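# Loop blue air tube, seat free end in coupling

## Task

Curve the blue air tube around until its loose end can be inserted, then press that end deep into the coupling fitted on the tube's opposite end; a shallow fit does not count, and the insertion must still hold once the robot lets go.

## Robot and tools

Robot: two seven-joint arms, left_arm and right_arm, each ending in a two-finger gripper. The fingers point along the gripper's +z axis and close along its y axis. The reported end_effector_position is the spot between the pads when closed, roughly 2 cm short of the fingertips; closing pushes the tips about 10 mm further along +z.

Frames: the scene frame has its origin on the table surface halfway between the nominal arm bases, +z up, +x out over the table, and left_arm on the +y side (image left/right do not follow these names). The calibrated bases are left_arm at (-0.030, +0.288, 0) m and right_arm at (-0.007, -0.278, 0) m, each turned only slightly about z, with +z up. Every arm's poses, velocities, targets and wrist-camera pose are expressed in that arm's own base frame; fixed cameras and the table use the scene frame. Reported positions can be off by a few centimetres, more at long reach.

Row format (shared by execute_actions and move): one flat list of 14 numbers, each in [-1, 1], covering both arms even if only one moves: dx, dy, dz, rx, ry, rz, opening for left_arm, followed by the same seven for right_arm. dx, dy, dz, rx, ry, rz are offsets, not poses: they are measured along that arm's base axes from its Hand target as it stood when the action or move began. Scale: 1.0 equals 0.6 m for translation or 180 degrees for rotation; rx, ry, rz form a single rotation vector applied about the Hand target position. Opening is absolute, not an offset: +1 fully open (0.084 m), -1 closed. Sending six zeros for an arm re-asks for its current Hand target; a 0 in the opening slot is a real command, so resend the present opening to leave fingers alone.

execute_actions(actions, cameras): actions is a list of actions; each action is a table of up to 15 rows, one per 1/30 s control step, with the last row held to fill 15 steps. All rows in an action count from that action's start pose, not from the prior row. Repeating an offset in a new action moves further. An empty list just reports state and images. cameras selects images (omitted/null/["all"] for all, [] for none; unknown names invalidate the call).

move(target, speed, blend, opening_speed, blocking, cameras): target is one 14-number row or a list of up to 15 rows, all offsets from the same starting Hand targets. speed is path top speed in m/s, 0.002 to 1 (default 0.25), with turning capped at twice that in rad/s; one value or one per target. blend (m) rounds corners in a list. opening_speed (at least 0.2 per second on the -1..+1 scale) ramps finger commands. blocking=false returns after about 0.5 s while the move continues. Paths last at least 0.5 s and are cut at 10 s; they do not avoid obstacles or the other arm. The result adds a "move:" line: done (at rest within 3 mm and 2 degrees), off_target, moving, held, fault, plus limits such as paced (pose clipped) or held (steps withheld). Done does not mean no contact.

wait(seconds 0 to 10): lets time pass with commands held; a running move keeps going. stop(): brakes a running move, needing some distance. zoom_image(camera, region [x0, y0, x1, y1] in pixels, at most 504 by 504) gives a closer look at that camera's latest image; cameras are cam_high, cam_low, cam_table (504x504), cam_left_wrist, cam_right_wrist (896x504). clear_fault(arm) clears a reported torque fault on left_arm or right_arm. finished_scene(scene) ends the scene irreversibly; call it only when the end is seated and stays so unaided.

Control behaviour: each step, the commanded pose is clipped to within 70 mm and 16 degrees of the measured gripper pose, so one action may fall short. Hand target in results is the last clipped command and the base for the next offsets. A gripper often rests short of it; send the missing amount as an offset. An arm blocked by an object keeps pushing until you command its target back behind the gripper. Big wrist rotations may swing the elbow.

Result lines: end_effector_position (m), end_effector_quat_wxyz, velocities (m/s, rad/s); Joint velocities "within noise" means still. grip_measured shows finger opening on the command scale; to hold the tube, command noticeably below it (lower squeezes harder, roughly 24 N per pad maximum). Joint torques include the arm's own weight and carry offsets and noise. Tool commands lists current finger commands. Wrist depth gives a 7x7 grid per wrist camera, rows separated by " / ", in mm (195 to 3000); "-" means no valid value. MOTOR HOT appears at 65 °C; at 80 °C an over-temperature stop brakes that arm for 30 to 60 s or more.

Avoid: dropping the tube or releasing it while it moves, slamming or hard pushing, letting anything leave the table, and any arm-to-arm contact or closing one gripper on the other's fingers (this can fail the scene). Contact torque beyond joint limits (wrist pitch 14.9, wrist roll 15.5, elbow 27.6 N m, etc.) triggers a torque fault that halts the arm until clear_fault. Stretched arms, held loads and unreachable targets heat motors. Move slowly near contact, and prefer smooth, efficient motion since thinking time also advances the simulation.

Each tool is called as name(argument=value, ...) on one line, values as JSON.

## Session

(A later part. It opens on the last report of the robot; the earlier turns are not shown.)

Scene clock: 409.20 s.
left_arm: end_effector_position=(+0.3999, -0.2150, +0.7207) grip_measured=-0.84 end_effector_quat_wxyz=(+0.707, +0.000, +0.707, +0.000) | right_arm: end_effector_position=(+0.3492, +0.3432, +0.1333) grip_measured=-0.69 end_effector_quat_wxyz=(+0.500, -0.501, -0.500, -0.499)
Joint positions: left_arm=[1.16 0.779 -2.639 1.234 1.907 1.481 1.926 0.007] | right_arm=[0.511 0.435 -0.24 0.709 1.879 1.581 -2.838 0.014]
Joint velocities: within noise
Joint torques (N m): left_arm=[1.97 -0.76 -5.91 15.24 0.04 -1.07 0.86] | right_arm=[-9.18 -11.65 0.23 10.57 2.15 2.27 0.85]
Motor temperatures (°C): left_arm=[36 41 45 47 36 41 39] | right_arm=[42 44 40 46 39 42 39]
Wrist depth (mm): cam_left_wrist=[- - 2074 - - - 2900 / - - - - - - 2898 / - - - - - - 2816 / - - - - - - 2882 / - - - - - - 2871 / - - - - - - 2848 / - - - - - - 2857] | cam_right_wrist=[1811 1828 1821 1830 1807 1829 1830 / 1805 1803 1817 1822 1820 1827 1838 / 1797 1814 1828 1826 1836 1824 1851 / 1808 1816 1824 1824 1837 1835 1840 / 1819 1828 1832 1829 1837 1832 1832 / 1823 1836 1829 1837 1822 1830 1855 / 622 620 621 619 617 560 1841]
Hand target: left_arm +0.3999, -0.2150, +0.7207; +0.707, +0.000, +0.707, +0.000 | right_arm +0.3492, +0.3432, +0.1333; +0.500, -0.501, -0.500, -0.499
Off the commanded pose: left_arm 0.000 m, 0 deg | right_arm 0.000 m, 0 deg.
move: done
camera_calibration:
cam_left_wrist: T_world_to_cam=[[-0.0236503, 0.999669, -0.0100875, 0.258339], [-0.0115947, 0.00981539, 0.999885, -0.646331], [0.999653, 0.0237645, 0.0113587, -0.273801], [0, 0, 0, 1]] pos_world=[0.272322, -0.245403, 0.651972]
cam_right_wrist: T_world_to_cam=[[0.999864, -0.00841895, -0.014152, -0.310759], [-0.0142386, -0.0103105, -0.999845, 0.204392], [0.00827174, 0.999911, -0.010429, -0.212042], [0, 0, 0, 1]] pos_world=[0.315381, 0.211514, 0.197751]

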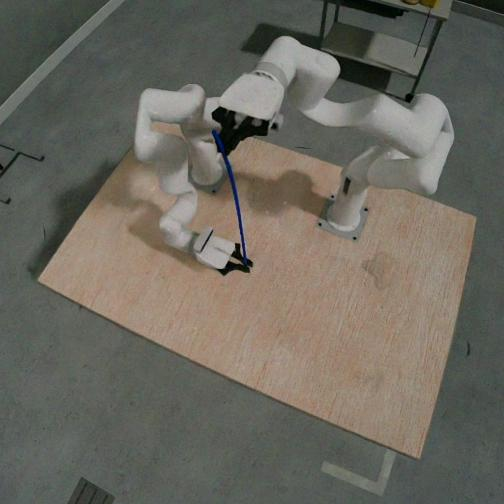

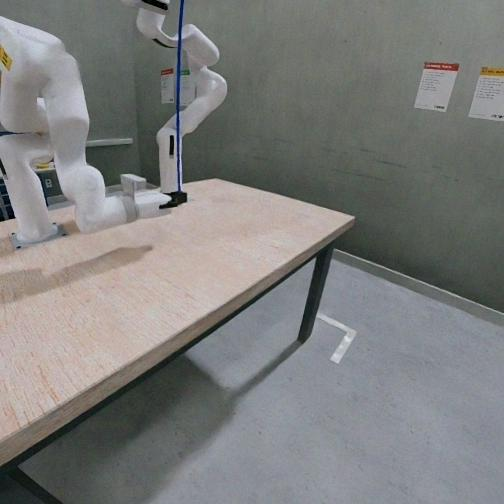

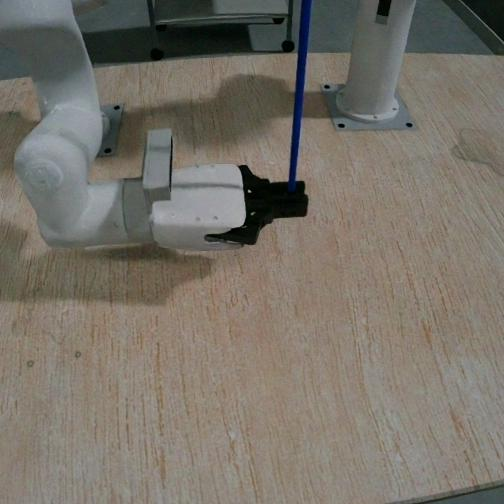

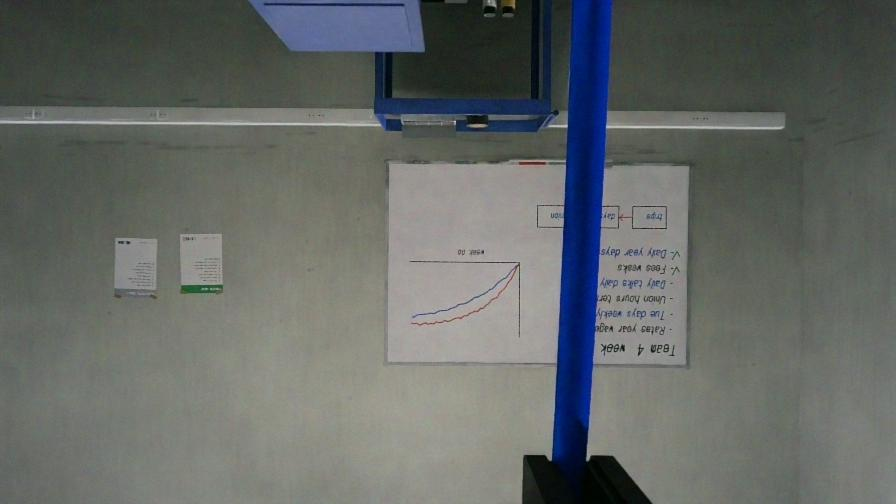

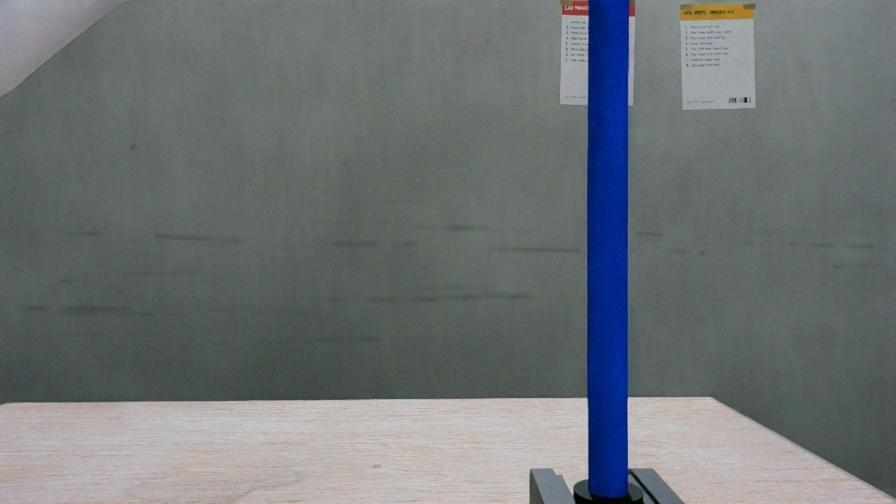

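move(target=[[0.035,0,-0.01,0,0,0,-1,0,0,0,0,0,0,-1],[0.035,0,-0.01,0,0,0,-0.6,0,0,0,0,0,0,-1],[0.037,0,-0.01,0,0,0,-0.6,0,0,0,0,0,0,-1]], speed=0.04, cameras=["cam_left_wrist","cam_table","cam_low","cam_high"])

Scene clock: 420.07 s.
left_arm: end_effector_position=(+0.4220, -0.2150, +0.7147) grip_measured=-0.62 end_effector_quat_wxyz=(+0.707, +0.000, +0.707, +0.000) | right_arm: end_effector_position=(+0.3492, +0.3432, +0.1333) grip_measured=-0.69 end_effector_quat_wxyz=(+0.500, -0.501, -0.500, -0.499)
Joint positions: left_arm=[1.15 0.779 -2.579 1.246 1.931 1.433 1.917 0.017] | right_arm=[0.511 0.435 -0.24 0.709 1.879 1.581 -2.838 0.014]
Joint velocities: within noise
Joint torques (N m): left_arm=[-6.68 -9.11 -4.99 21.68 5.18 -2.31 0.19] | right_arm=[-6.08 -12.28 0.16 9.62 -0.92 1.77 0.68]
Motor temperatures (°C): left_arm=[36 41 45 47 36 41 39] | right_arm=[42 44 40 46 39 42 39]
Wrist depth (mm): cam_left_wrist=[- - 2079 - - - 2833 / - - - - - - 2866 / - - - - - - 2897 / - - - - - - 2941 / - - - - - - 2844 / - - - - - - 2876 / - - - - - - 2834] | cam_right_wrist=[1808 1824 1800 1817 1835 1832 1836 / 1824 1805 1826 1804 1825 1826 1843 / 1805 1820 1851 1844 1834 1845 1841 / 1802 1816 1822 1832 1831 1853 1825 / 1820 1822 1824 1834 1819 1830 1846 / 1815 1818 1809 1826 1825 1833 1842 / 622 620 622 617 615 560 1828]
Hand target: left_arm +0.4221, -0.2150, +0.7147; +0.707, +0.000, +0.707, +0.000 | right_arm +0.3492, +0.3432, +0.1333; +0.500, -0.501, -0.500, -0.499
Off the commanded pose: left_arm 0.000 m, 0 deg | right_arm 0.000 m, 0 deg.
move: done
camera_calibration:
cam_left_wrist: T_world_to_cam=[[-0.0236477, 0.999667, -0.0102875, 0.258932], [-0.0115979, 0.0100153, 0.999883, -0.640023], [0.999653, 0.0237642, 0.0113572, -0.295925], [0, 0, 0, 1]] pos_world=[0.294522, -0.245403, 0.645972]
Images, in order (width x height): cam_high 504x504, cam_low 504x504, cam_table 504x504, cam_left_wrist 896x504.

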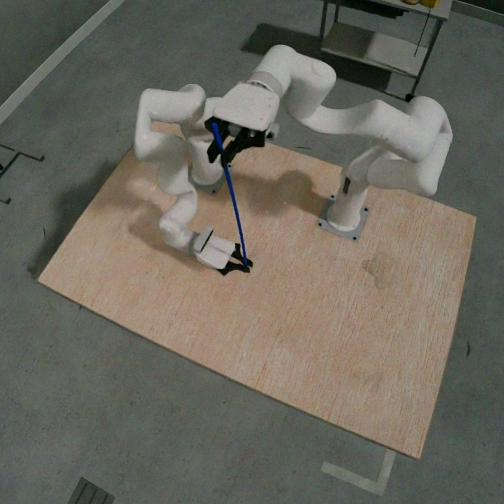

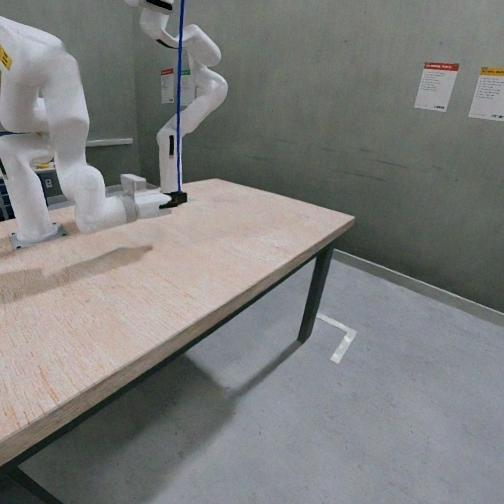

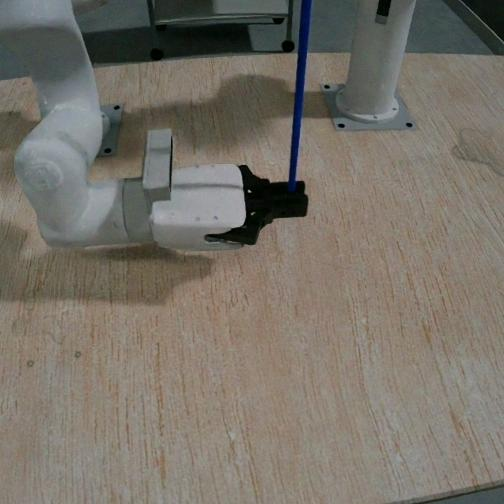

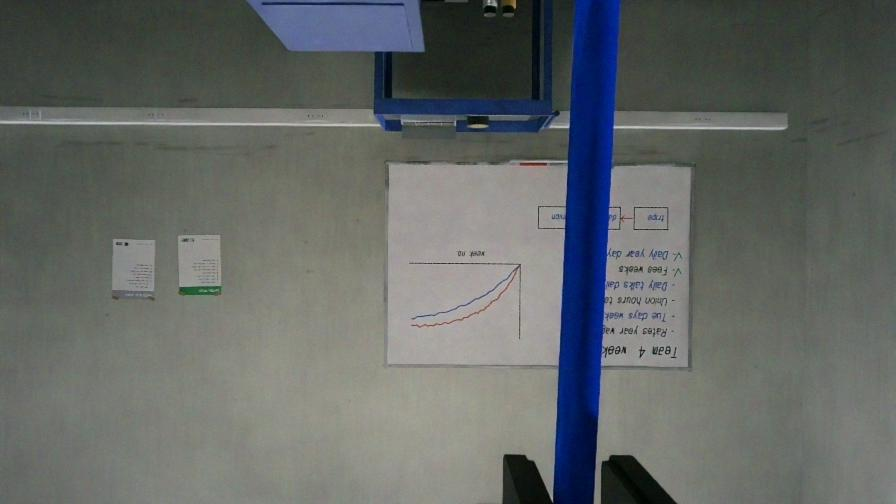

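move(target=[0,0,0,0,0,0,-1,0,0,0,0,0,0,-1], opening_speed=1)

Scene clock: 424.67 s.
left_arm: end_effector_position=(+0.4221, -0.2150, +0.7147) grip_measured=-1.00 end_effector_quat_wxyz=(+0.707, +0.000, +0.707, +0.000) | right_arm: end_effector_position=(+0.3492, +0.3432, +0.1333) grip_measured=-0.69 end_effector_quat_wxyz=(+0.500, -0.501, -0.500, -0.499)
Joint positions: left_arm=[1.15 0.779 -2.579 1.246 1.931 1.433 1.917 0] | right_arm=[0.511 0.435 -0.24 0.709 1.879 1.581 -2.838 0.014]
Joint velocities: within noise
Joint torques (N m): left_arm=[-4.74 -7.59 -5.28 20.3 4.82 -1.93 1.47] | right_arm=[-3.88 -13.28 0.44 8.98 -0.88 1.36 0.51]
Motor temperatures (°C): left_arm=[36 41 45 47 37 41 39] | right_arm=[41 44 40 45 39 42 39]
Wrist depth (mm): cam_left_wrist=[- - 2039 - - - 2861 / - - - - - - 2918 / - - - - - - 2882 / - - - - - - 2852 / - - - - - - 2865 / - - - - - - 2885 / - - - - - - 2884] | cam_right_wrist=[1798 1821 1816 1828 1834 1822 1834 / 1815 1822 1830 1803 1825 1819 1851 / 1808 1812 1833 1825 1830 1850 1825 / 1813 1824 1827 1824 1829 1848 1850 / 1817 1832 1835 1832 1830 1849 1836 / 1821 1816 1816 1825 1829 1849 1826 / 622 621 619 618 616 559 1843]
Hand target: left_arm +0.4221, -0.2150, +0.7147; +0.707, +0.000, +0.707, +0.000 | right_arm +0.3492, +0.3432, +0.1333; +0.500, -0.501, -0.500, -0.499
Off the commanded pose: left_arm 0.000 m, 0 deg | right_arm 0.000 m, 0 deg.
move: done
camera_calibration:
cam_left_wrist: T_world_to_cam=[[-0.0236503, 0.999669, -0.0100875, 0.258803], [-0.0115947, 0.00981539, 0.999885, -0.640074], [0.999653, 0.0237645, 0.0113587, -0.295926], [0, 0, 0, 1]] pos_world=[0.294522, -0.245403, 0.645972]
cam_right_wrist: T_world_to_cam=[[0.999864, -0.00841895, -0.014152, -0.310759], [-0.0142386, -0.0103105, -0.999845, 0.204392], [0.00827174, 0.999911, -0.010429, -0.212042], [0, 0, 0, 1]] pos_world=[0.315381, 0.211514, 0.197751]

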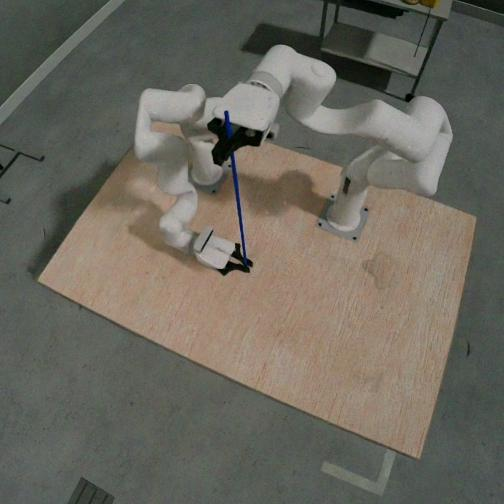

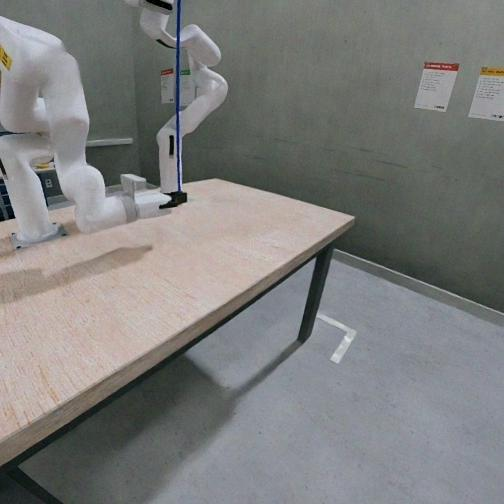

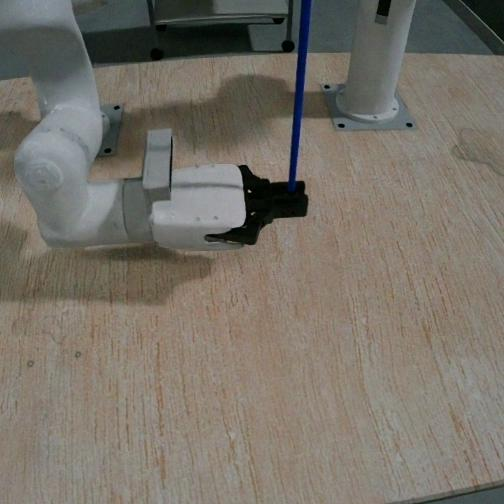

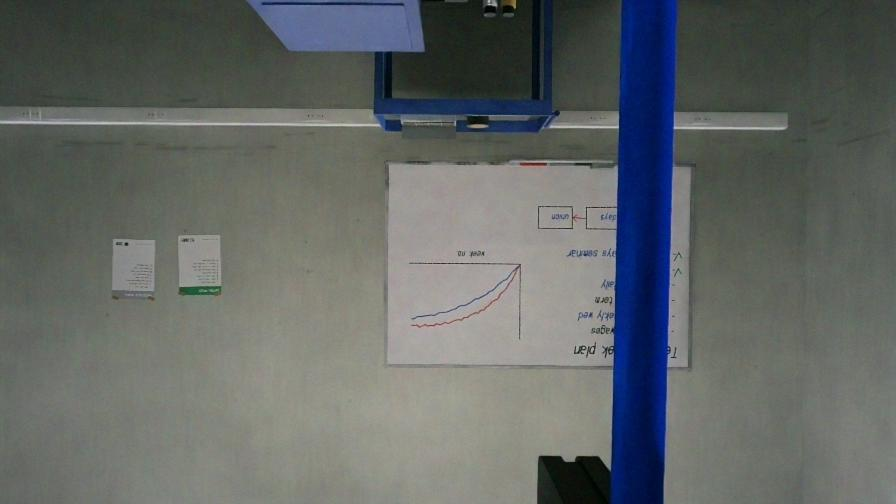

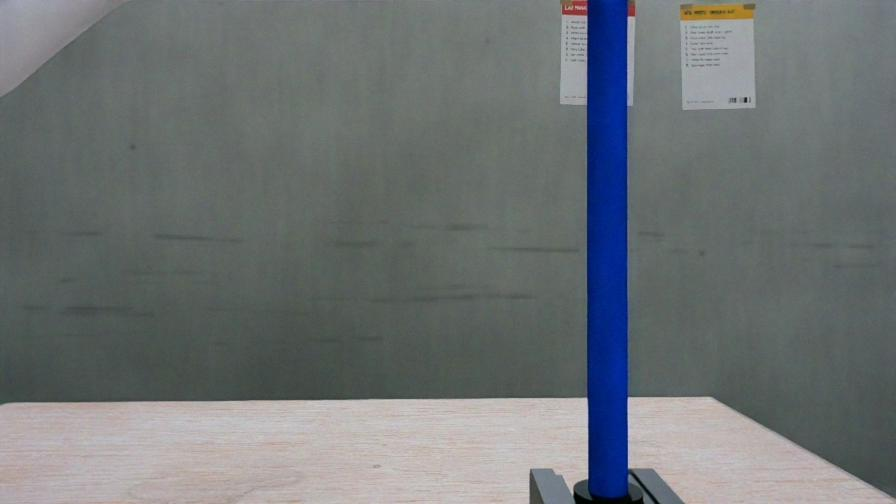

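move(target=[[0,0,0,0,0,0,-0.4,0,0,0,0,0,0,-1],[-0.058,0,0,0,0,0,-0.4,0,0,0,0,0,0,-1]], speed=0.05, cameras=["cam_left_wrist","cam_low"])

Scene clock: 430.73 s.
left_arm: end_effector_position=(+0.3873, -0.2150, +0.7147) grip_measured=-0.42 end_effector_quat_wxyz=(+0.707, +0.000, +0.707, +0.000) | right_arm: end_effector_position=(+0.3492, +0.3432, +0.1333) grip_measured=-0.69 end_effector_quat_wxyz=(+0.500, -0.501, -0.500, -0.499)
Joint positions: left_arm=[1.173 0.792 -2.672 1.196 1.898 1.509 1.912 0.026] | right_arm=[0.511 0.435 -0.24 0.709 1.879 1.581 -2.838 0.014]
Joint velocities: within noise
Joint torques (N m): left_arm=[7.67 1.43 -9.07 13.8 -1.9 0.64 -1.07] | right_arm=[-2.01 -13.8 0.36 8.16 -0.81 0.99 0.24]
Motor temperatures (°C): left_arm=[36 41 45 47 37 41 39] | right_arm=[41 44 40 45 39 42 39]
Wrist depth (mm): cam_left_wrist=[- - 2065 - - - 2873 / - - - - - - 2865 / - - - - - - 2954 / - - - - - - 2861 / - - - - - - 2852 / - - - - - - 2845 / - - - - - - 2892] | cam_right_wrist=[1788 1802 1822 1826 1836 1833 1832 / 1807 1826 1820 1834 1826 1834 1835 / 1807 1803 1832 1844 1816 1818 1856 / 1815 1836 1816 1835 1820 1838 1830 / 1825 1838 1817 1829 1840 1820 1856 / 1812 1823 1821 1812 1842 1830 1860 / 621 621 620 617 615 559 1837]
Hand target: left_arm +0.3873, -0.2150, +0.7147; +0.707, +0.000, +0.707, +0.000 | right_arm +0.3492, +0.3432, +0.1333; +0.500, -0.501, -0.500, -0.499
Off the commanded pose: left_arm 0.000 m, 0 deg | right_arm 0.000 m, 0 deg.
move: done
camera_calibration:
cam_left_wrist: T_world_to_cam=[[-0.0236503, 0.999669, -0.0100875, 0.25798], [-0.0115947, 0.00981539, 0.999885, -0.640478], [0.999653, 0.0237645, 0.0113587, -0.261138], [0, 0, 0, 1]] pos_world=[0.259722, -0.245403, 0.645972]
Images, in order (width x height): cam_low 504x504, cam_left_wrist 896x504.

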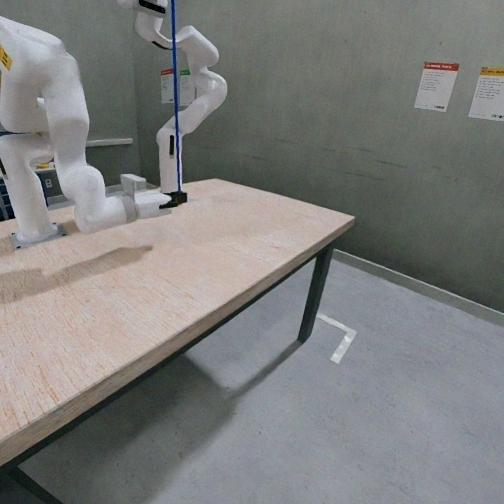

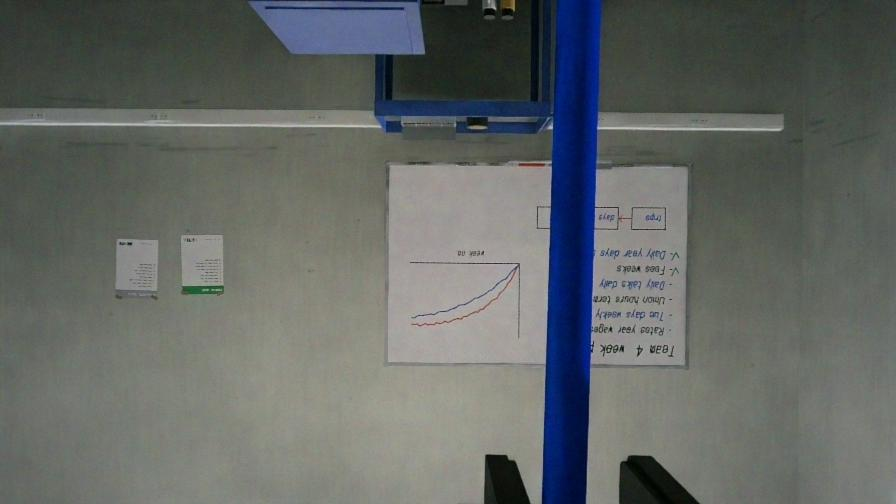

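move(target=[-0.033,0,0,0,0,0,-0.4,0,0,0,0,0,0,-1], speed=0.05, cameras=["cam_left_wrist","cam_low"])

Scene clock: 434.13 s.
left_arm: end_effector_position=(+0.3675, -0.2150, +0.7147) grip_measured=-0.42 end_effector_quat_wxyz=(+0.707, +0.000, +0.707, +0.000) | right_arm: end_effector_position=(+0.3492, +0.3432, +0.1333) grip_measured=-0.69 end_effector_quat_wxyz=(+0.500, -0.501, -0.500, -0.499)
Joint positions: left_arm=[1.182 0.797 -2.724 1.173 1.878 1.553 1.909 0.026] | right_arm=[0.511 0.435 -0.24 0.709 1.879 1.581 -2.838 0.014]
Joint velocities: within noise
Joint torques (N m): left_arm=[7.38 2.08 -8.49 13.89 -1.45 0.77 -1.19] | right_arm=[-1.49 -14.58 0.37 7.63 -0.86 0.92 0.22]
Motor temperatures (°C): left_arm=[36 41 45 47 37 41 39] | right_arm=[41 44 40 44 39 42 39]
Wrist depth (mm): cam_left_wrist=[- - 2058 - - - 2910 / - - - - - - 2902 / - - - - - - 2864 / - - - - - - 2927 / - - - - - - 2864 / - - - - - - 2867 / - - - - - - 2933] | cam_right_wrist=[499 1821 1804 1816 1823 1828 1819 / 1806 1824 1834 1830 1839 1830 1829 / 1805 1823 1821 1841 1829 1815 1856 / 1812 1815 1828 1835 1833 1827 1838 / 1819 1823 1823 1833 1809 1846 1850 / 1810 1832 1834 1850 1828 1847 1839 / 624 619 619 616 616 560 1836]
Hand target: left_arm +0.3675, -0.2150, +0.7147; +0.707, +0.000, +0.707, +0.000 | right_arm +0.3492, +0.3432, +0.1333; +0.500, -0.501, -0.500, -0.499
Off the commanded pose: left_arm 0.000 m, 0 deg | right_arm 0.000 m, 0 deg.
move: done
camera_calibration:
cam_left_wrist: T_world_to_cam=[[-0.0236503, 0.999669, -0.0100875, 0.257512], [-0.0115947, 0.00981539, 0.999885, -0.640707], [0.999653, 0.0237645, 0.0113587, -0.241345], [0, 0, 0, 1]] pos_world=[0.239922, -0.245403, 0.645972]
Images, in order (width x height): cam_low 504x504, cam_left_wrist 896x504.

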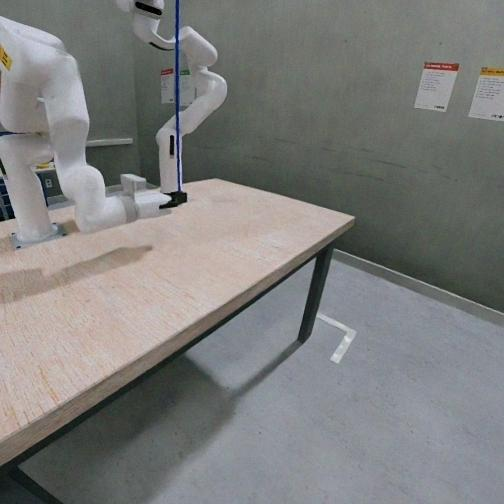

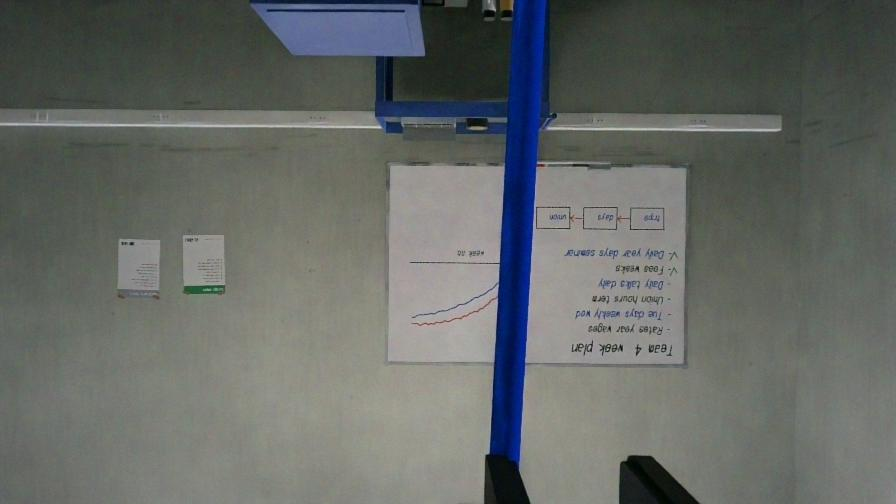

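move(target=[[0,0,0,0,0,0,0.2,0,0,0,0,0,0,-1],[0,-0.02,0,0,0,0,0.2,0,0,0,0,0,0,-1]], speed=0.05, cameras=["cam_left_wrist","cam_low"])

Scene clock: 439.27 s.
left_arm: end_effector_position=(+0.3675, -0.2269, +0.7147) grip_measured=+0.19 end_effector_quat_wxyz=(+0.707, +0.000, +0.707, +0.000) | right_arm: end_effector_position=(+0.3492, +0.3432, +0.1333) grip_measured=-0.69 end_effector_quat_wxyz=(+0.500, -0.501, -0.500, -0.499)
Joint positions: left_arm=[1.168 0.763 -2.709 1.194 1.875 1.551 1.894 0.052] | right_arm=[0.511 0.435 -0.24 0.709 1.879 1.581 -2.838 0.014]
Joint velocities: within noise
Joint torques (N m): left_arm=[-6.7 -6.8 -3.35 22.5 -1.61 -2.11 -1.01] | right_arm=[-1.15 -15.6 0.25 7.57 -0.77 0.89 -0.03]
Motor temperatures (°C): left_arm=[36 41 45 47 37 41 39] | right_arm=[41 44 40 44 39 42 39]
Wrist depth (mm): cam_left_wrist=[- - 2580 - - - 2979 / - - - - - - 2893 / - - - - - - 2952 / - - - - - - 2856 / - - - - - - 2916 / - - - - - - 2904 / - - - - - - 2848] | cam_right_wrist=[1813 1819 1820 1825 1835 1815 1836 / 1802 1822 1828 1827 1821 1828 1818 / 1810 1825 1817 1828 1836 1836 1826 / 1809 1832 1818 1826 1837 1851 1852 / 1821 1826 1825 1820 1823 1841 1855 / 1816 1804 1816 1826 1831 1843 1856 / 623 621 619 618 615 557 1854]
Hand target: left_arm +0.3675, -0.2270, +0.7147; +0.707, +0.000, +0.707, +0.000 | right_arm +0.3492, +0.3432, +0.1333; +0.500, -0.501, -0.500, -0.499
Off the commanded pose: left_arm 0.000 m, 0 deg | right_arm 0.000 m, 0 deg.
move: done
camera_calibration:
cam_left_wrist: T_world_to_cam=[[-0.0236503, 0.999669, -0.0100875, 0.269508], [-0.0115947, 0.00981539, 0.999885, -0.64059], [0.999653, 0.0237645, 0.0113587, -0.241059], [0, 0, 0, 1]] pos_world=[0.239922, -0.257403, 0.645972]
Images, in order (width x height): cam_low 504x504, cam_left_wrist 896x504.

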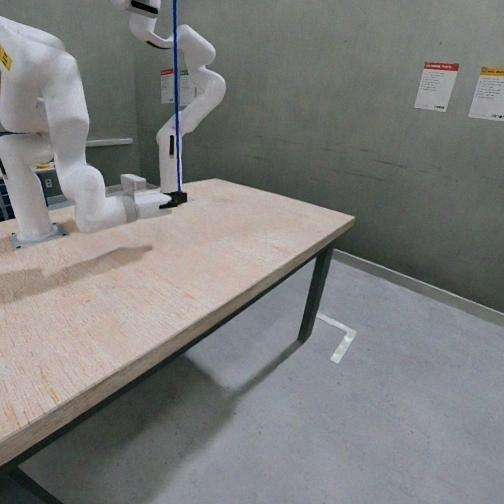

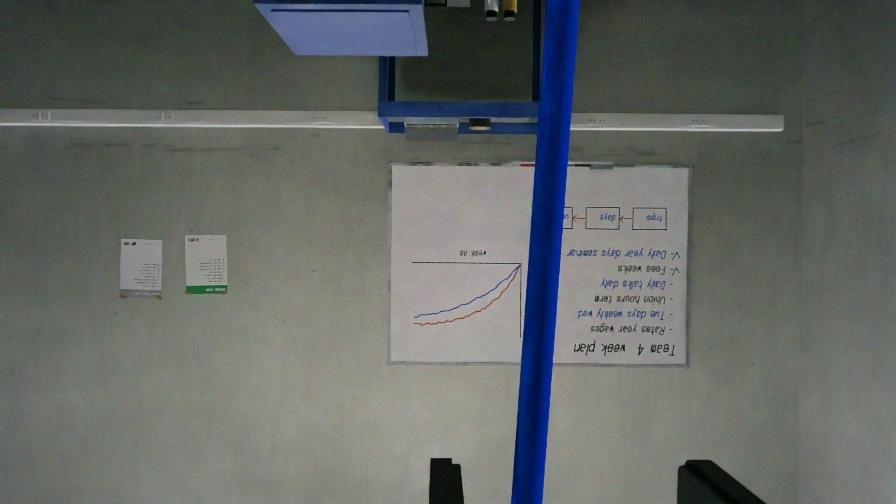

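move(target=[0.03,-0.01,0,0,0,0,0.0,0,0,0,0,0,0,-1], speed=0.04, cameras=["cam_left_wrist"])

Scene clock: 441.90 s.
left_arm: end_effector_position=(+0.3854, -0.2330, +0.7147) grip_measured=-0.01 end_effector_quat_wxyz=(+0.707, +0.000, +0.707, +0.000) | right_arm: end_effector_position=(+0.3492, +0.3432, +0.1333) grip_measured=-0.69 end_effector_quat_wxyz=(+0.500, -0.501, -0.500, -0.499)
Joint positions: left_arm=[1.153 0.741 -2.655 1.226 1.89 1.509 1.889 0.044] | right_arm=[0.511 0.435 -0.24 0.709 1.879 1.581 -2.838 0.014]
Joint velocities: within noise
Joint torques (N m): left_arm=[-6.77 -7.13 -3.9 22.36 5.41 -2.05 -1.06] | right_arm=[-0.95 -16.14 0.4 7.64 -0.81 0.87 -0.12]
Motor temperatures (°C): left_arm=[36 41 45 47 37 41 39] | right_arm=[41 44 40 44 39 42 39]
Wrist depth (mm): cam_left_wrist=[- - 2089 - - - 2951 / - - - - - - 2938 / - - - - - - 2898 / - - - - - - 2944 / - - - - - - 2870 / - - - - - - 2876 / - - - - - - 2896] | cam_right_wrist=[1804 1807 1818 1818 1826 1823 1838 / 1816 1809 1829 1821 1821 1834 1837 / 1794 1812 1830 1825 1842 1827 1843 / 1813 1823 1835 1824 1819 1814 1831 / 1810 1817 1832 1812 1844 1846 1851 / 1811 1828 1837 1817 1823 1836 1847 / 623 623 620 617 617 559 1838]
Hand target: left_arm +0.3855, -0.2330, +0.7147; +0.707, +0.000, +0.707, +0.000 | right_arm +0.3492, +0.3432, +0.1333; +0.500, -0.501, -0.500, -0.499
Off the commanded pose: left_arm 0.000 m, 0 deg | right_arm 0.000 m, 0 deg.
move: done
camera_calibration:
cam_left_wrist: T_world_to_cam=[[-0.0236503, 0.999669, -0.0100875, 0.275929], [-0.0115947, 0.00981539, 0.999885, -0.640323], [0.999653, 0.0237645, 0.0113587, -0.258811], [0, 0, 0, 1]] pos_world=[0.257822, -0.263403, 0.645972]
Images, in order (width x height): cam_left_wrist 896x504.

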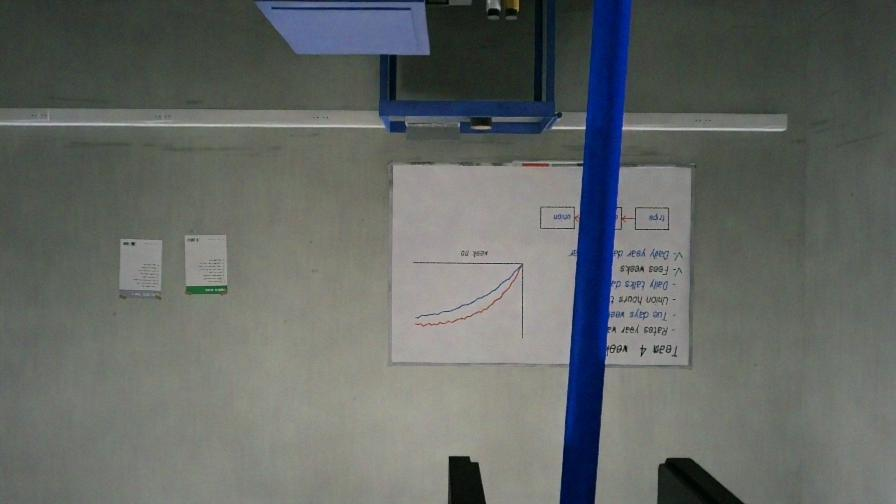

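move(target=[0,0,0,0,0,0,-1,0,0,0,0,0,0,-1], opening_speed=1, cameras=["cam_left_wrist","cam_high","cam_table"])

Scene clock: 450.77 s.
left_arm: end_effector_position=(+0.3855, -0.2330, +0.7147) grip_measured=-0.83 end_effector_quat_wxyz=(+0.707, +0.000, +0.707, +0.000) | right_arm: end_effector_position=(+0.3492, +0.3432, +0.1333) grip_measured=-0.69 end_effector_quat_wxyz=(+0.500, -0.501, -0.500, -0.499)
Joint positions: left_arm=[1.153 0.741 -2.655 1.226 1.89 1.509 1.889 0.007] | right_arm=[0.511 0.435 -0.24 0.709 1.879 1.581 -2.838 0.014]
Joint velocities: within noise
Joint torques (N m): left_arm=[-5.37 -5.63 -4.14 21.35 5.05 -1.75 -1.05] | right_arm=[-0.68 -16.94 0.37 7.73 -0.8 0.98 -0.25]
Motor temperatures (°C): left_arm=[36 41 45 48 37 41 39] | right_arm=[41 44 40 43 39 42 39]
Wrist depth (mm): cam_left_wrist=[- - 2526 - - - 2942 / - - - - - - 2932 / - - - - - - 2964 / - - - - - - 2857 / - - - - - - 2923 / - - - - - - 2895 / - - - - - - 2873] | cam_right_wrist=[1799 1814 1831 1810 1826 1841 1828 / 1797 1804 1821 1829 1828 1841 1826 / 1813 1824 1818 1831 1823 1840 1836 / 1816 1814 1831 1837 1837 1845 1840 / 1815 1819 1829 1834 1829 1833 1855 / 1820 1815 1815 1816 1829 1837 1841 / 622 620 620 617 615 561 1832]
Hand target: left_arm +0.3855, -0.2330, +0.7147; +0.707, +0.000, +0.707, +0.000 | right_arm +0.3492, +0.3432, +0.1333; +0.500, -0.501, -0.500, -0.499
Off the commanded pose: left_arm 0.000 m, 0 deg | right_arm 0.000 m, 0 deg.
move: done
camera_calibration:
cam_left_wrist: T_world_to_cam=[[-0.0236503, 0.999669, -0.0100875, 0.275932], [-0.0115947, 0.00981539, 0.999885, -0.640322], [0.999653, 0.0237645, 0.0113587, -0.258911], [0, 0, 0, 1]] pos_world=[0.257922, -0.263403, 0.645972]
Images, in order (width x height): cam_high 504x504, cam_table 504x504, cam_left_wrist 896x504.

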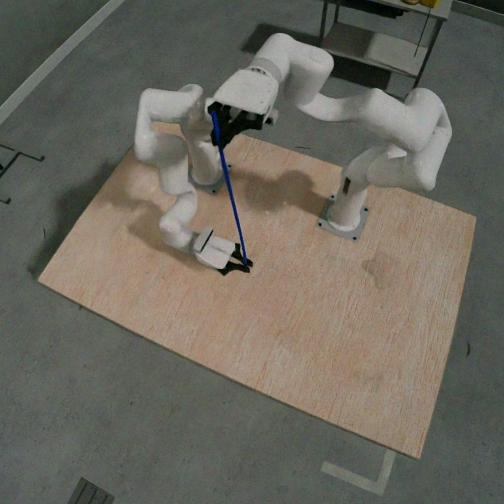

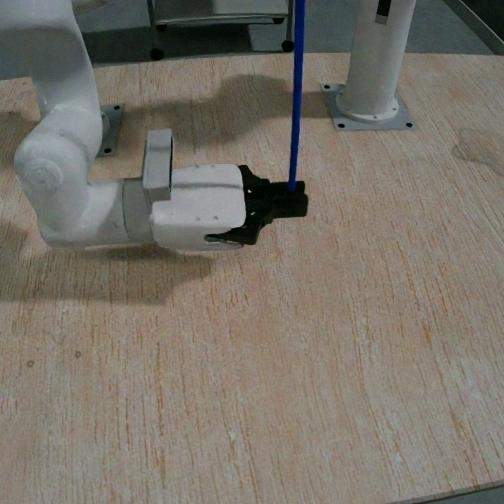

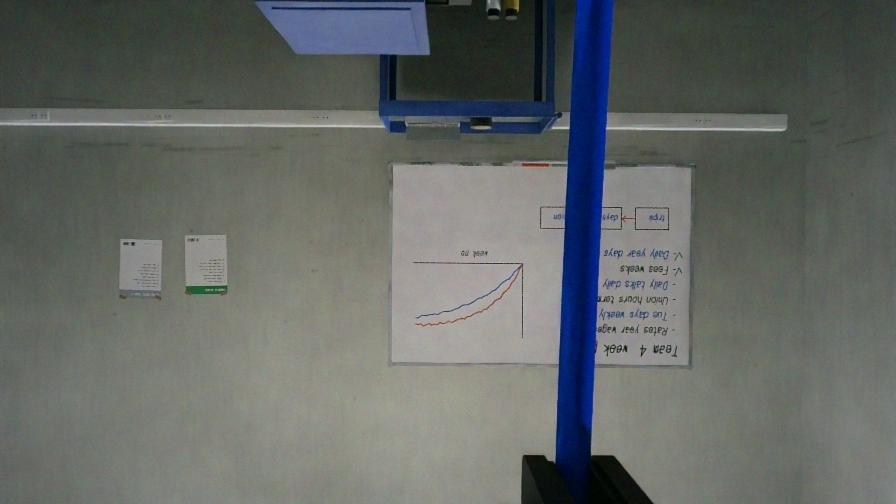

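move(target=[[0,0,0,0,0,0,-1,0,0,0,0,0,0,0.3],[0,0,0,0,0,-0.25,-1,0,0,0,0,0,0,0.3]], speed=0.15, opening_speed=1)

Scene clock: 484.67 s.
left_arm: end_effector_position=(+0.3855, -0.2330, +0.7147) grip_measured=-0.83 end_effector_quat_wxyz=(+0.653, +0.271, +0.653, -0.271) | right_arm: end_effector_position=(+0.3492, +0.3432, +0.1333) grip_measured=+0.29 end_effector_quat_wxyz=(+0.500, -0.501, -0.500, -0.499)
Joint positions: left_arm=[0.938 1.293 -2.593 1.16 1.676 0.972 2.462 0.007] | right_arm=[0.511 0.435 -0.24 0.709 1.879 1.581 -2.838 0.056]
Joint velocities: within noise
Joint torques (N m): left_arm=[-6.82 -13.47 -7.91 14.48 -2.86 -2.9 1.5] | right_arm=[-0.43 -18.38 0.27 7.73 -0.75 0.93 -0.43]
Motor temperatures (°C): left_arm=[36 41 44 49 37 42 39] | right_arm=[41 45 40 43 39 42 39]
Wrist depth (mm): cam_left_wrist=[2216 2565 - - - - 2530 / 2197 2603 - - - - 2730 / 2278 2621 - - - - 2757 / 2261 2562 - - - - 2719 / 2225 2569 - - - - 2732 / 2269 2535 - - - - 2645 / 2257 2596 - - - - 2745] | cam_right_wrist=[456 499 523 1813 1817 1814 1841 / 419 489 1818 1814 1828 1839 1840 / 1804 1836 1827 1829 1830 1839 1830 / 1819 1811 1808 1820 1818 1825 1846 / 1818 1820 1821 1843 1845 1851 1844 / 1828 1832 1817 1813 1836 1850 1854 / 623 620 618 614 614 613 1857]
Hand target: left_arm +0.3855, -0.2330, +0.7147; +0.653, +0.271, +0.653, -0.271 | right_arm +0.3492, +0.3432, +0.1333; +0.500, -0.501, -0.500, -0.499
Off the commanded pose: left_arm 0.000 m, 0 deg | right_arm 0.000 m, 0 deg.
move: done
camera_calibration:
cam_left_wrist: T_world_to_cam=[[0.690052, 0.723689, -0.0101109, -0.0634447], [-0.00124408, 0.015156, 0.999884, -0.643066], [0.723758, -0.68996, 0.0113588, -0.318869], [0, 0, 0, 1]] pos_world=[0.273764, -0.164347, 0.645972]
cam_right_wrist: T_world_to_cam=[[0.999864, -0.00841895, -0.014152, -0.310759], [-0.0142386, -0.0103105, -0.999845, 0.204392], [0.00827174, 0.999911, -0.010429, -0.212042], [0, 0, 0, 1]] pos_world=[0.315381, 0.211514, 0.197751]

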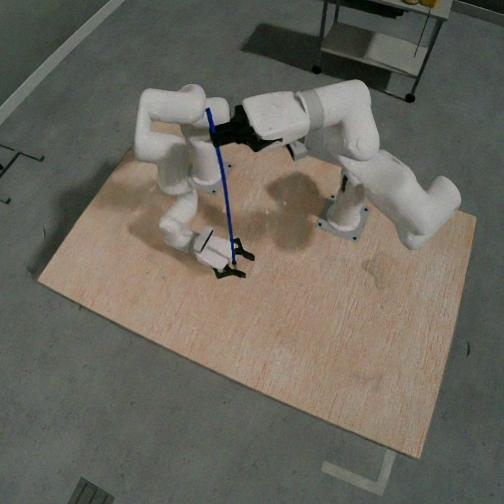

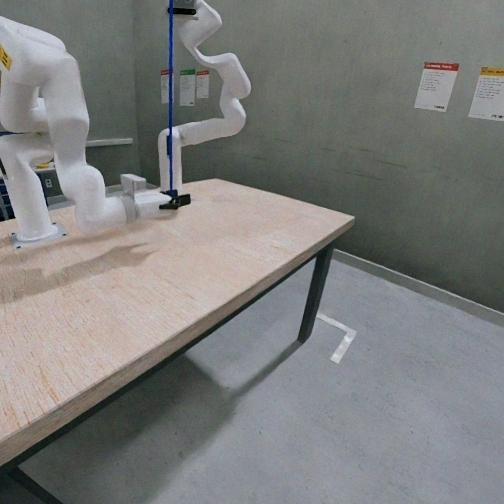

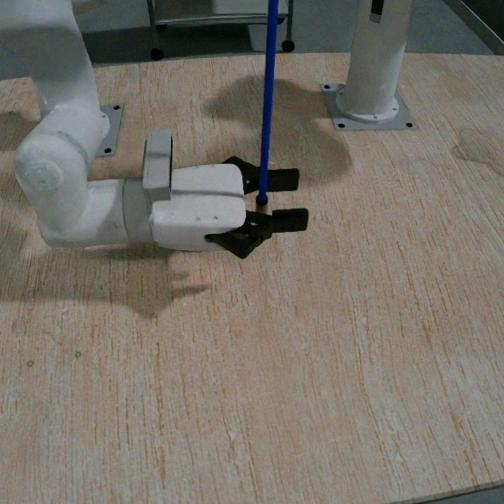

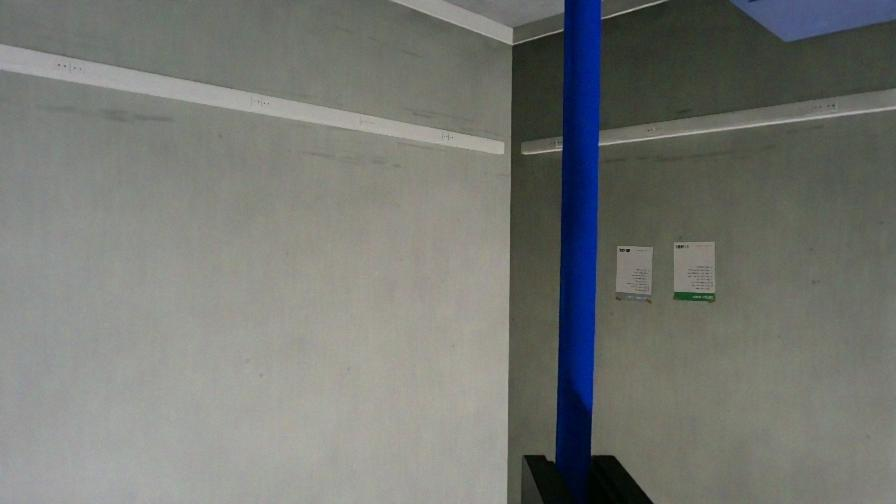

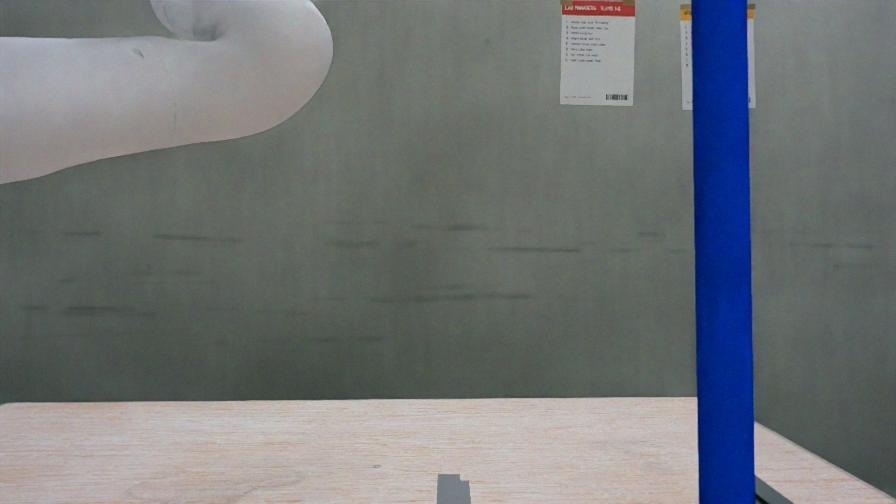

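move(target=[[0,0,0,0,0,0,-1,0,-0.25,0,0,0,0,0.3],[0,0,0,0,0,-0.25,-1,0,-0.25,0,0,0,0,0.3]], speed=0.15, cameras=["cam_right_wrist","cam_table","cam_low"])

Scene clock: 491.50 s.
left_arm: end_effector_position=(+0.3855, -0.2330, +0.7147) grip_measured=-0.83 end_effector_quat_wxyz=(+0.500, +0.500, +0.500, -0.500) | right_arm: end_effector_position=(+0.3492, +0.1932, +0.1333) grip_measured=+0.29 end_effector_quat_wxyz=(+0.500, -0.501, -0.500, -0.499)
Joint positions: left_arm=[0.529 1.535 -2.693 1.499 1.018 1.131 3.285 0.007] | right_arm=[0.278 0.457 -0.459 0.694 1.488 1.796 -2.885 0.056]
Joint velocities: within noise
Joint torques (N m): left_arm=[-6.68 -35.77 -11.11 2.13 -3.79 -0.36 1.51] | right_arm=[-9.01 -9.96 -4.88 9.59 -1.3 2.28 -0.59]
Motor temperatures (°C): left_arm=[36 41 45 47 37 42 39] | right_arm=[41 45 40 43 39 42 39]
Wrist depth (mm): cam_left_wrist=[379 363 461 2685 2636 2609 2682 / 2678 444 519 2694 2626 2632 2609 / 2637 2630 2651 2682 2673 2645 2581 / 2666 2664 2705 2669 2652 2663 2621 / 2647 2677 2649 2640 2672 2631 2638 / 2635 2662 2689 2632 2688 2659 2669 / 2676 2648 2656 2641 2665 2677 2689] | cam_right_wrist=[1959 1943 672 607 1969 1971 2011 / 1966 1956 581 1962 1970 1975 1999 / 493 539 572 1968 1976 1999 1987 / 1934 1966 1971 1962 1987 1977 1986 / 1950 1964 1969 1988 1972 1985 1978 / 505 884 879 873 866 1973 1968 / 503 622 618 616 615 614 1982]
Hand target: left_arm +0.3855, -0.2330, +0.7147; +0.500, +0.500, +0.500, -0.500 | right_arm +0.3492, +0.1932, +0.1333; +0.500, -0.501, -0.500, -0.499
Off the commanded pose: left_arm 0.000 m, 0 deg | right_arm 0.000 m, 0 deg.
move: done
camera_calibration:
cam_right_wrist: T_world_to_cam=[[0.999864, -0.00841895, -0.014152, -0.312022], [-0.0142386, -0.0103105, -0.999845, 0.202845], [0.00827174, 0.999911, -0.010429, -0.0620554], [0, 0, 0, 1]] pos_world=[0.315381, 0.0615144, 0.197751]
Images, in order (width x height): cam_low 504x504, cam_table 504x504, cam_right_wrist 896x504.

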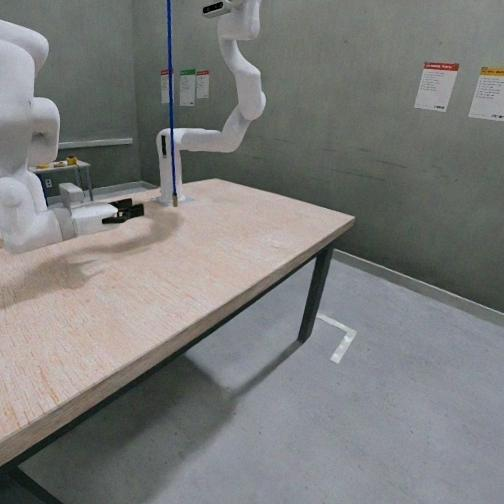

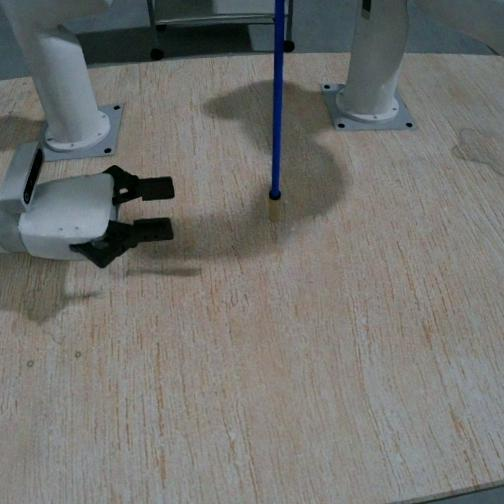

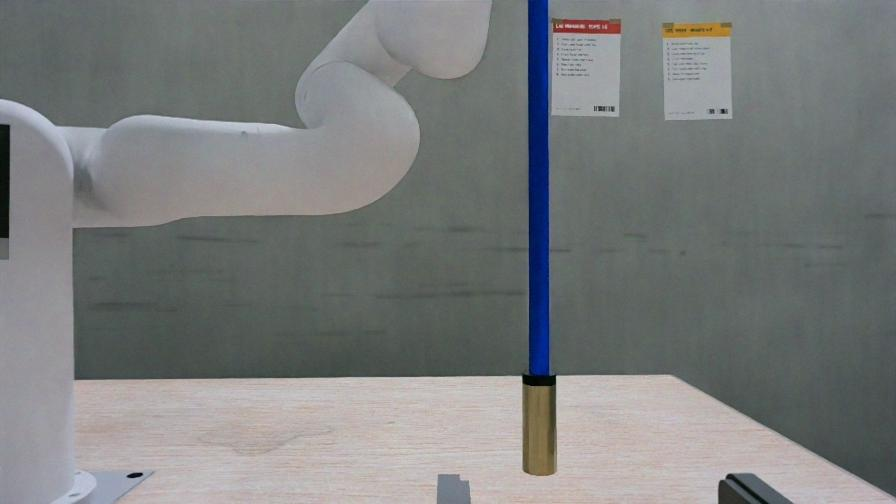

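move(target=[0,0,0,0,0,0,-1,0.003,0.132,-0.005,0,0,0,0.3], speed=0.15, cameras=["cam_right_wrist"])

Scene clock: 497.30 s.
left_arm: end_effector_position=(+0.3855, -0.2330, +0.7147) grip_measured=-0.83 end_effector_quat_wxyz=(+0.500, +0.500, +0.500, -0.500) | right_arm: end_effector_position=(+0.3510, +0.2724, +0.1303) grip_measured=+0.29 end_effector_quat_wxyz=(+0.500, -0.501, -0.500, -0.499)
Joint positions: left_arm=[0.529 1.535 -2.693 1.499 1.017 1.131 3.285 0.007] | right_arm=[0.403 0.44 -0.343 0.681 1.697 1.685 -2.863 0.056]
Joint velocities: within noise
Joint torques (N m): left_arm=[-5.87 -34.68 -10.16 2.19 -3.56 -0.54 1.41] | right_arm=[9.09 -10.24 -0.07 10.33 2.75 0.67 0.81]
Motor temperatures (°C): left_arm=[36 42 46 45 37 41 39] | right_arm=[41 45 40 43 39 42 39]
Wrist depth (mm): cam_left_wrist=[347 349 444 2596 2635 2606 2579 / 2673 420 2198 2676 2642 2634 2619 / 2641 2680 2616 2639 2626 2648 2647 / 2694 2603 2616 2670 2621 2651 2613 / 2620 2707 2662 2664 2614 2685 2669 / 2707 2667 2713 2640 2632 2696 2626 / 2739 2683 2651 2674 2686 2588 2643] | cam_right_wrist=[1862 1885 570 1892 1911 1910 1900 / 450 478 492 1911 1893 1894 1909 / 448 480 501 1931 1923 1906 1934 / 1895 1901 1904 1896 1904 1905 1907 / 1890 1893 1919 1875 1887 1913 1925 / 874 868 865 860 856 1890 1892 / 612 613 610 609 606 602 1890]
Hand target: left_arm +0.3855, -0.2330, +0.7147; +0.500, +0.500, +0.500, -0.500 | right_arm +0.3510, +0.2724, +0.1303; +0.500, -0.501, -0.500, -0.499
Off the commanded pose: left_arm 0.000 m, 0 deg | right_arm 0.000 m, 0 deg.
move: done
camera_calibration:
cam_right_wrist: T_world_to_cam=[[0.999864, -0.00841754, -0.0141529, -0.313197], [-0.0142386, -0.0102105, -0.999846, 0.200674], [0.00827174, 0.999912, -0.010329, -0.141314], [0, 0, 0, 1]] pos_world=[0.317181, 0.140715, 0.194751]
Images, in order (width x height): cam_right_wrist 896x504.

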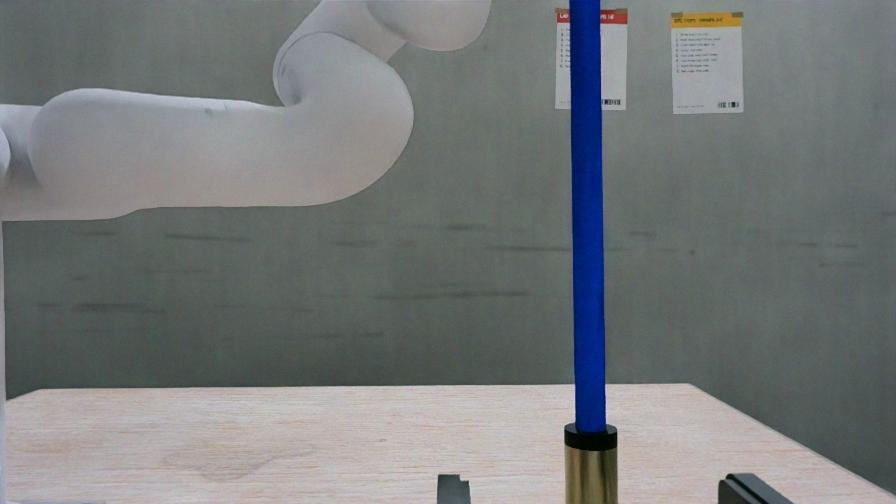

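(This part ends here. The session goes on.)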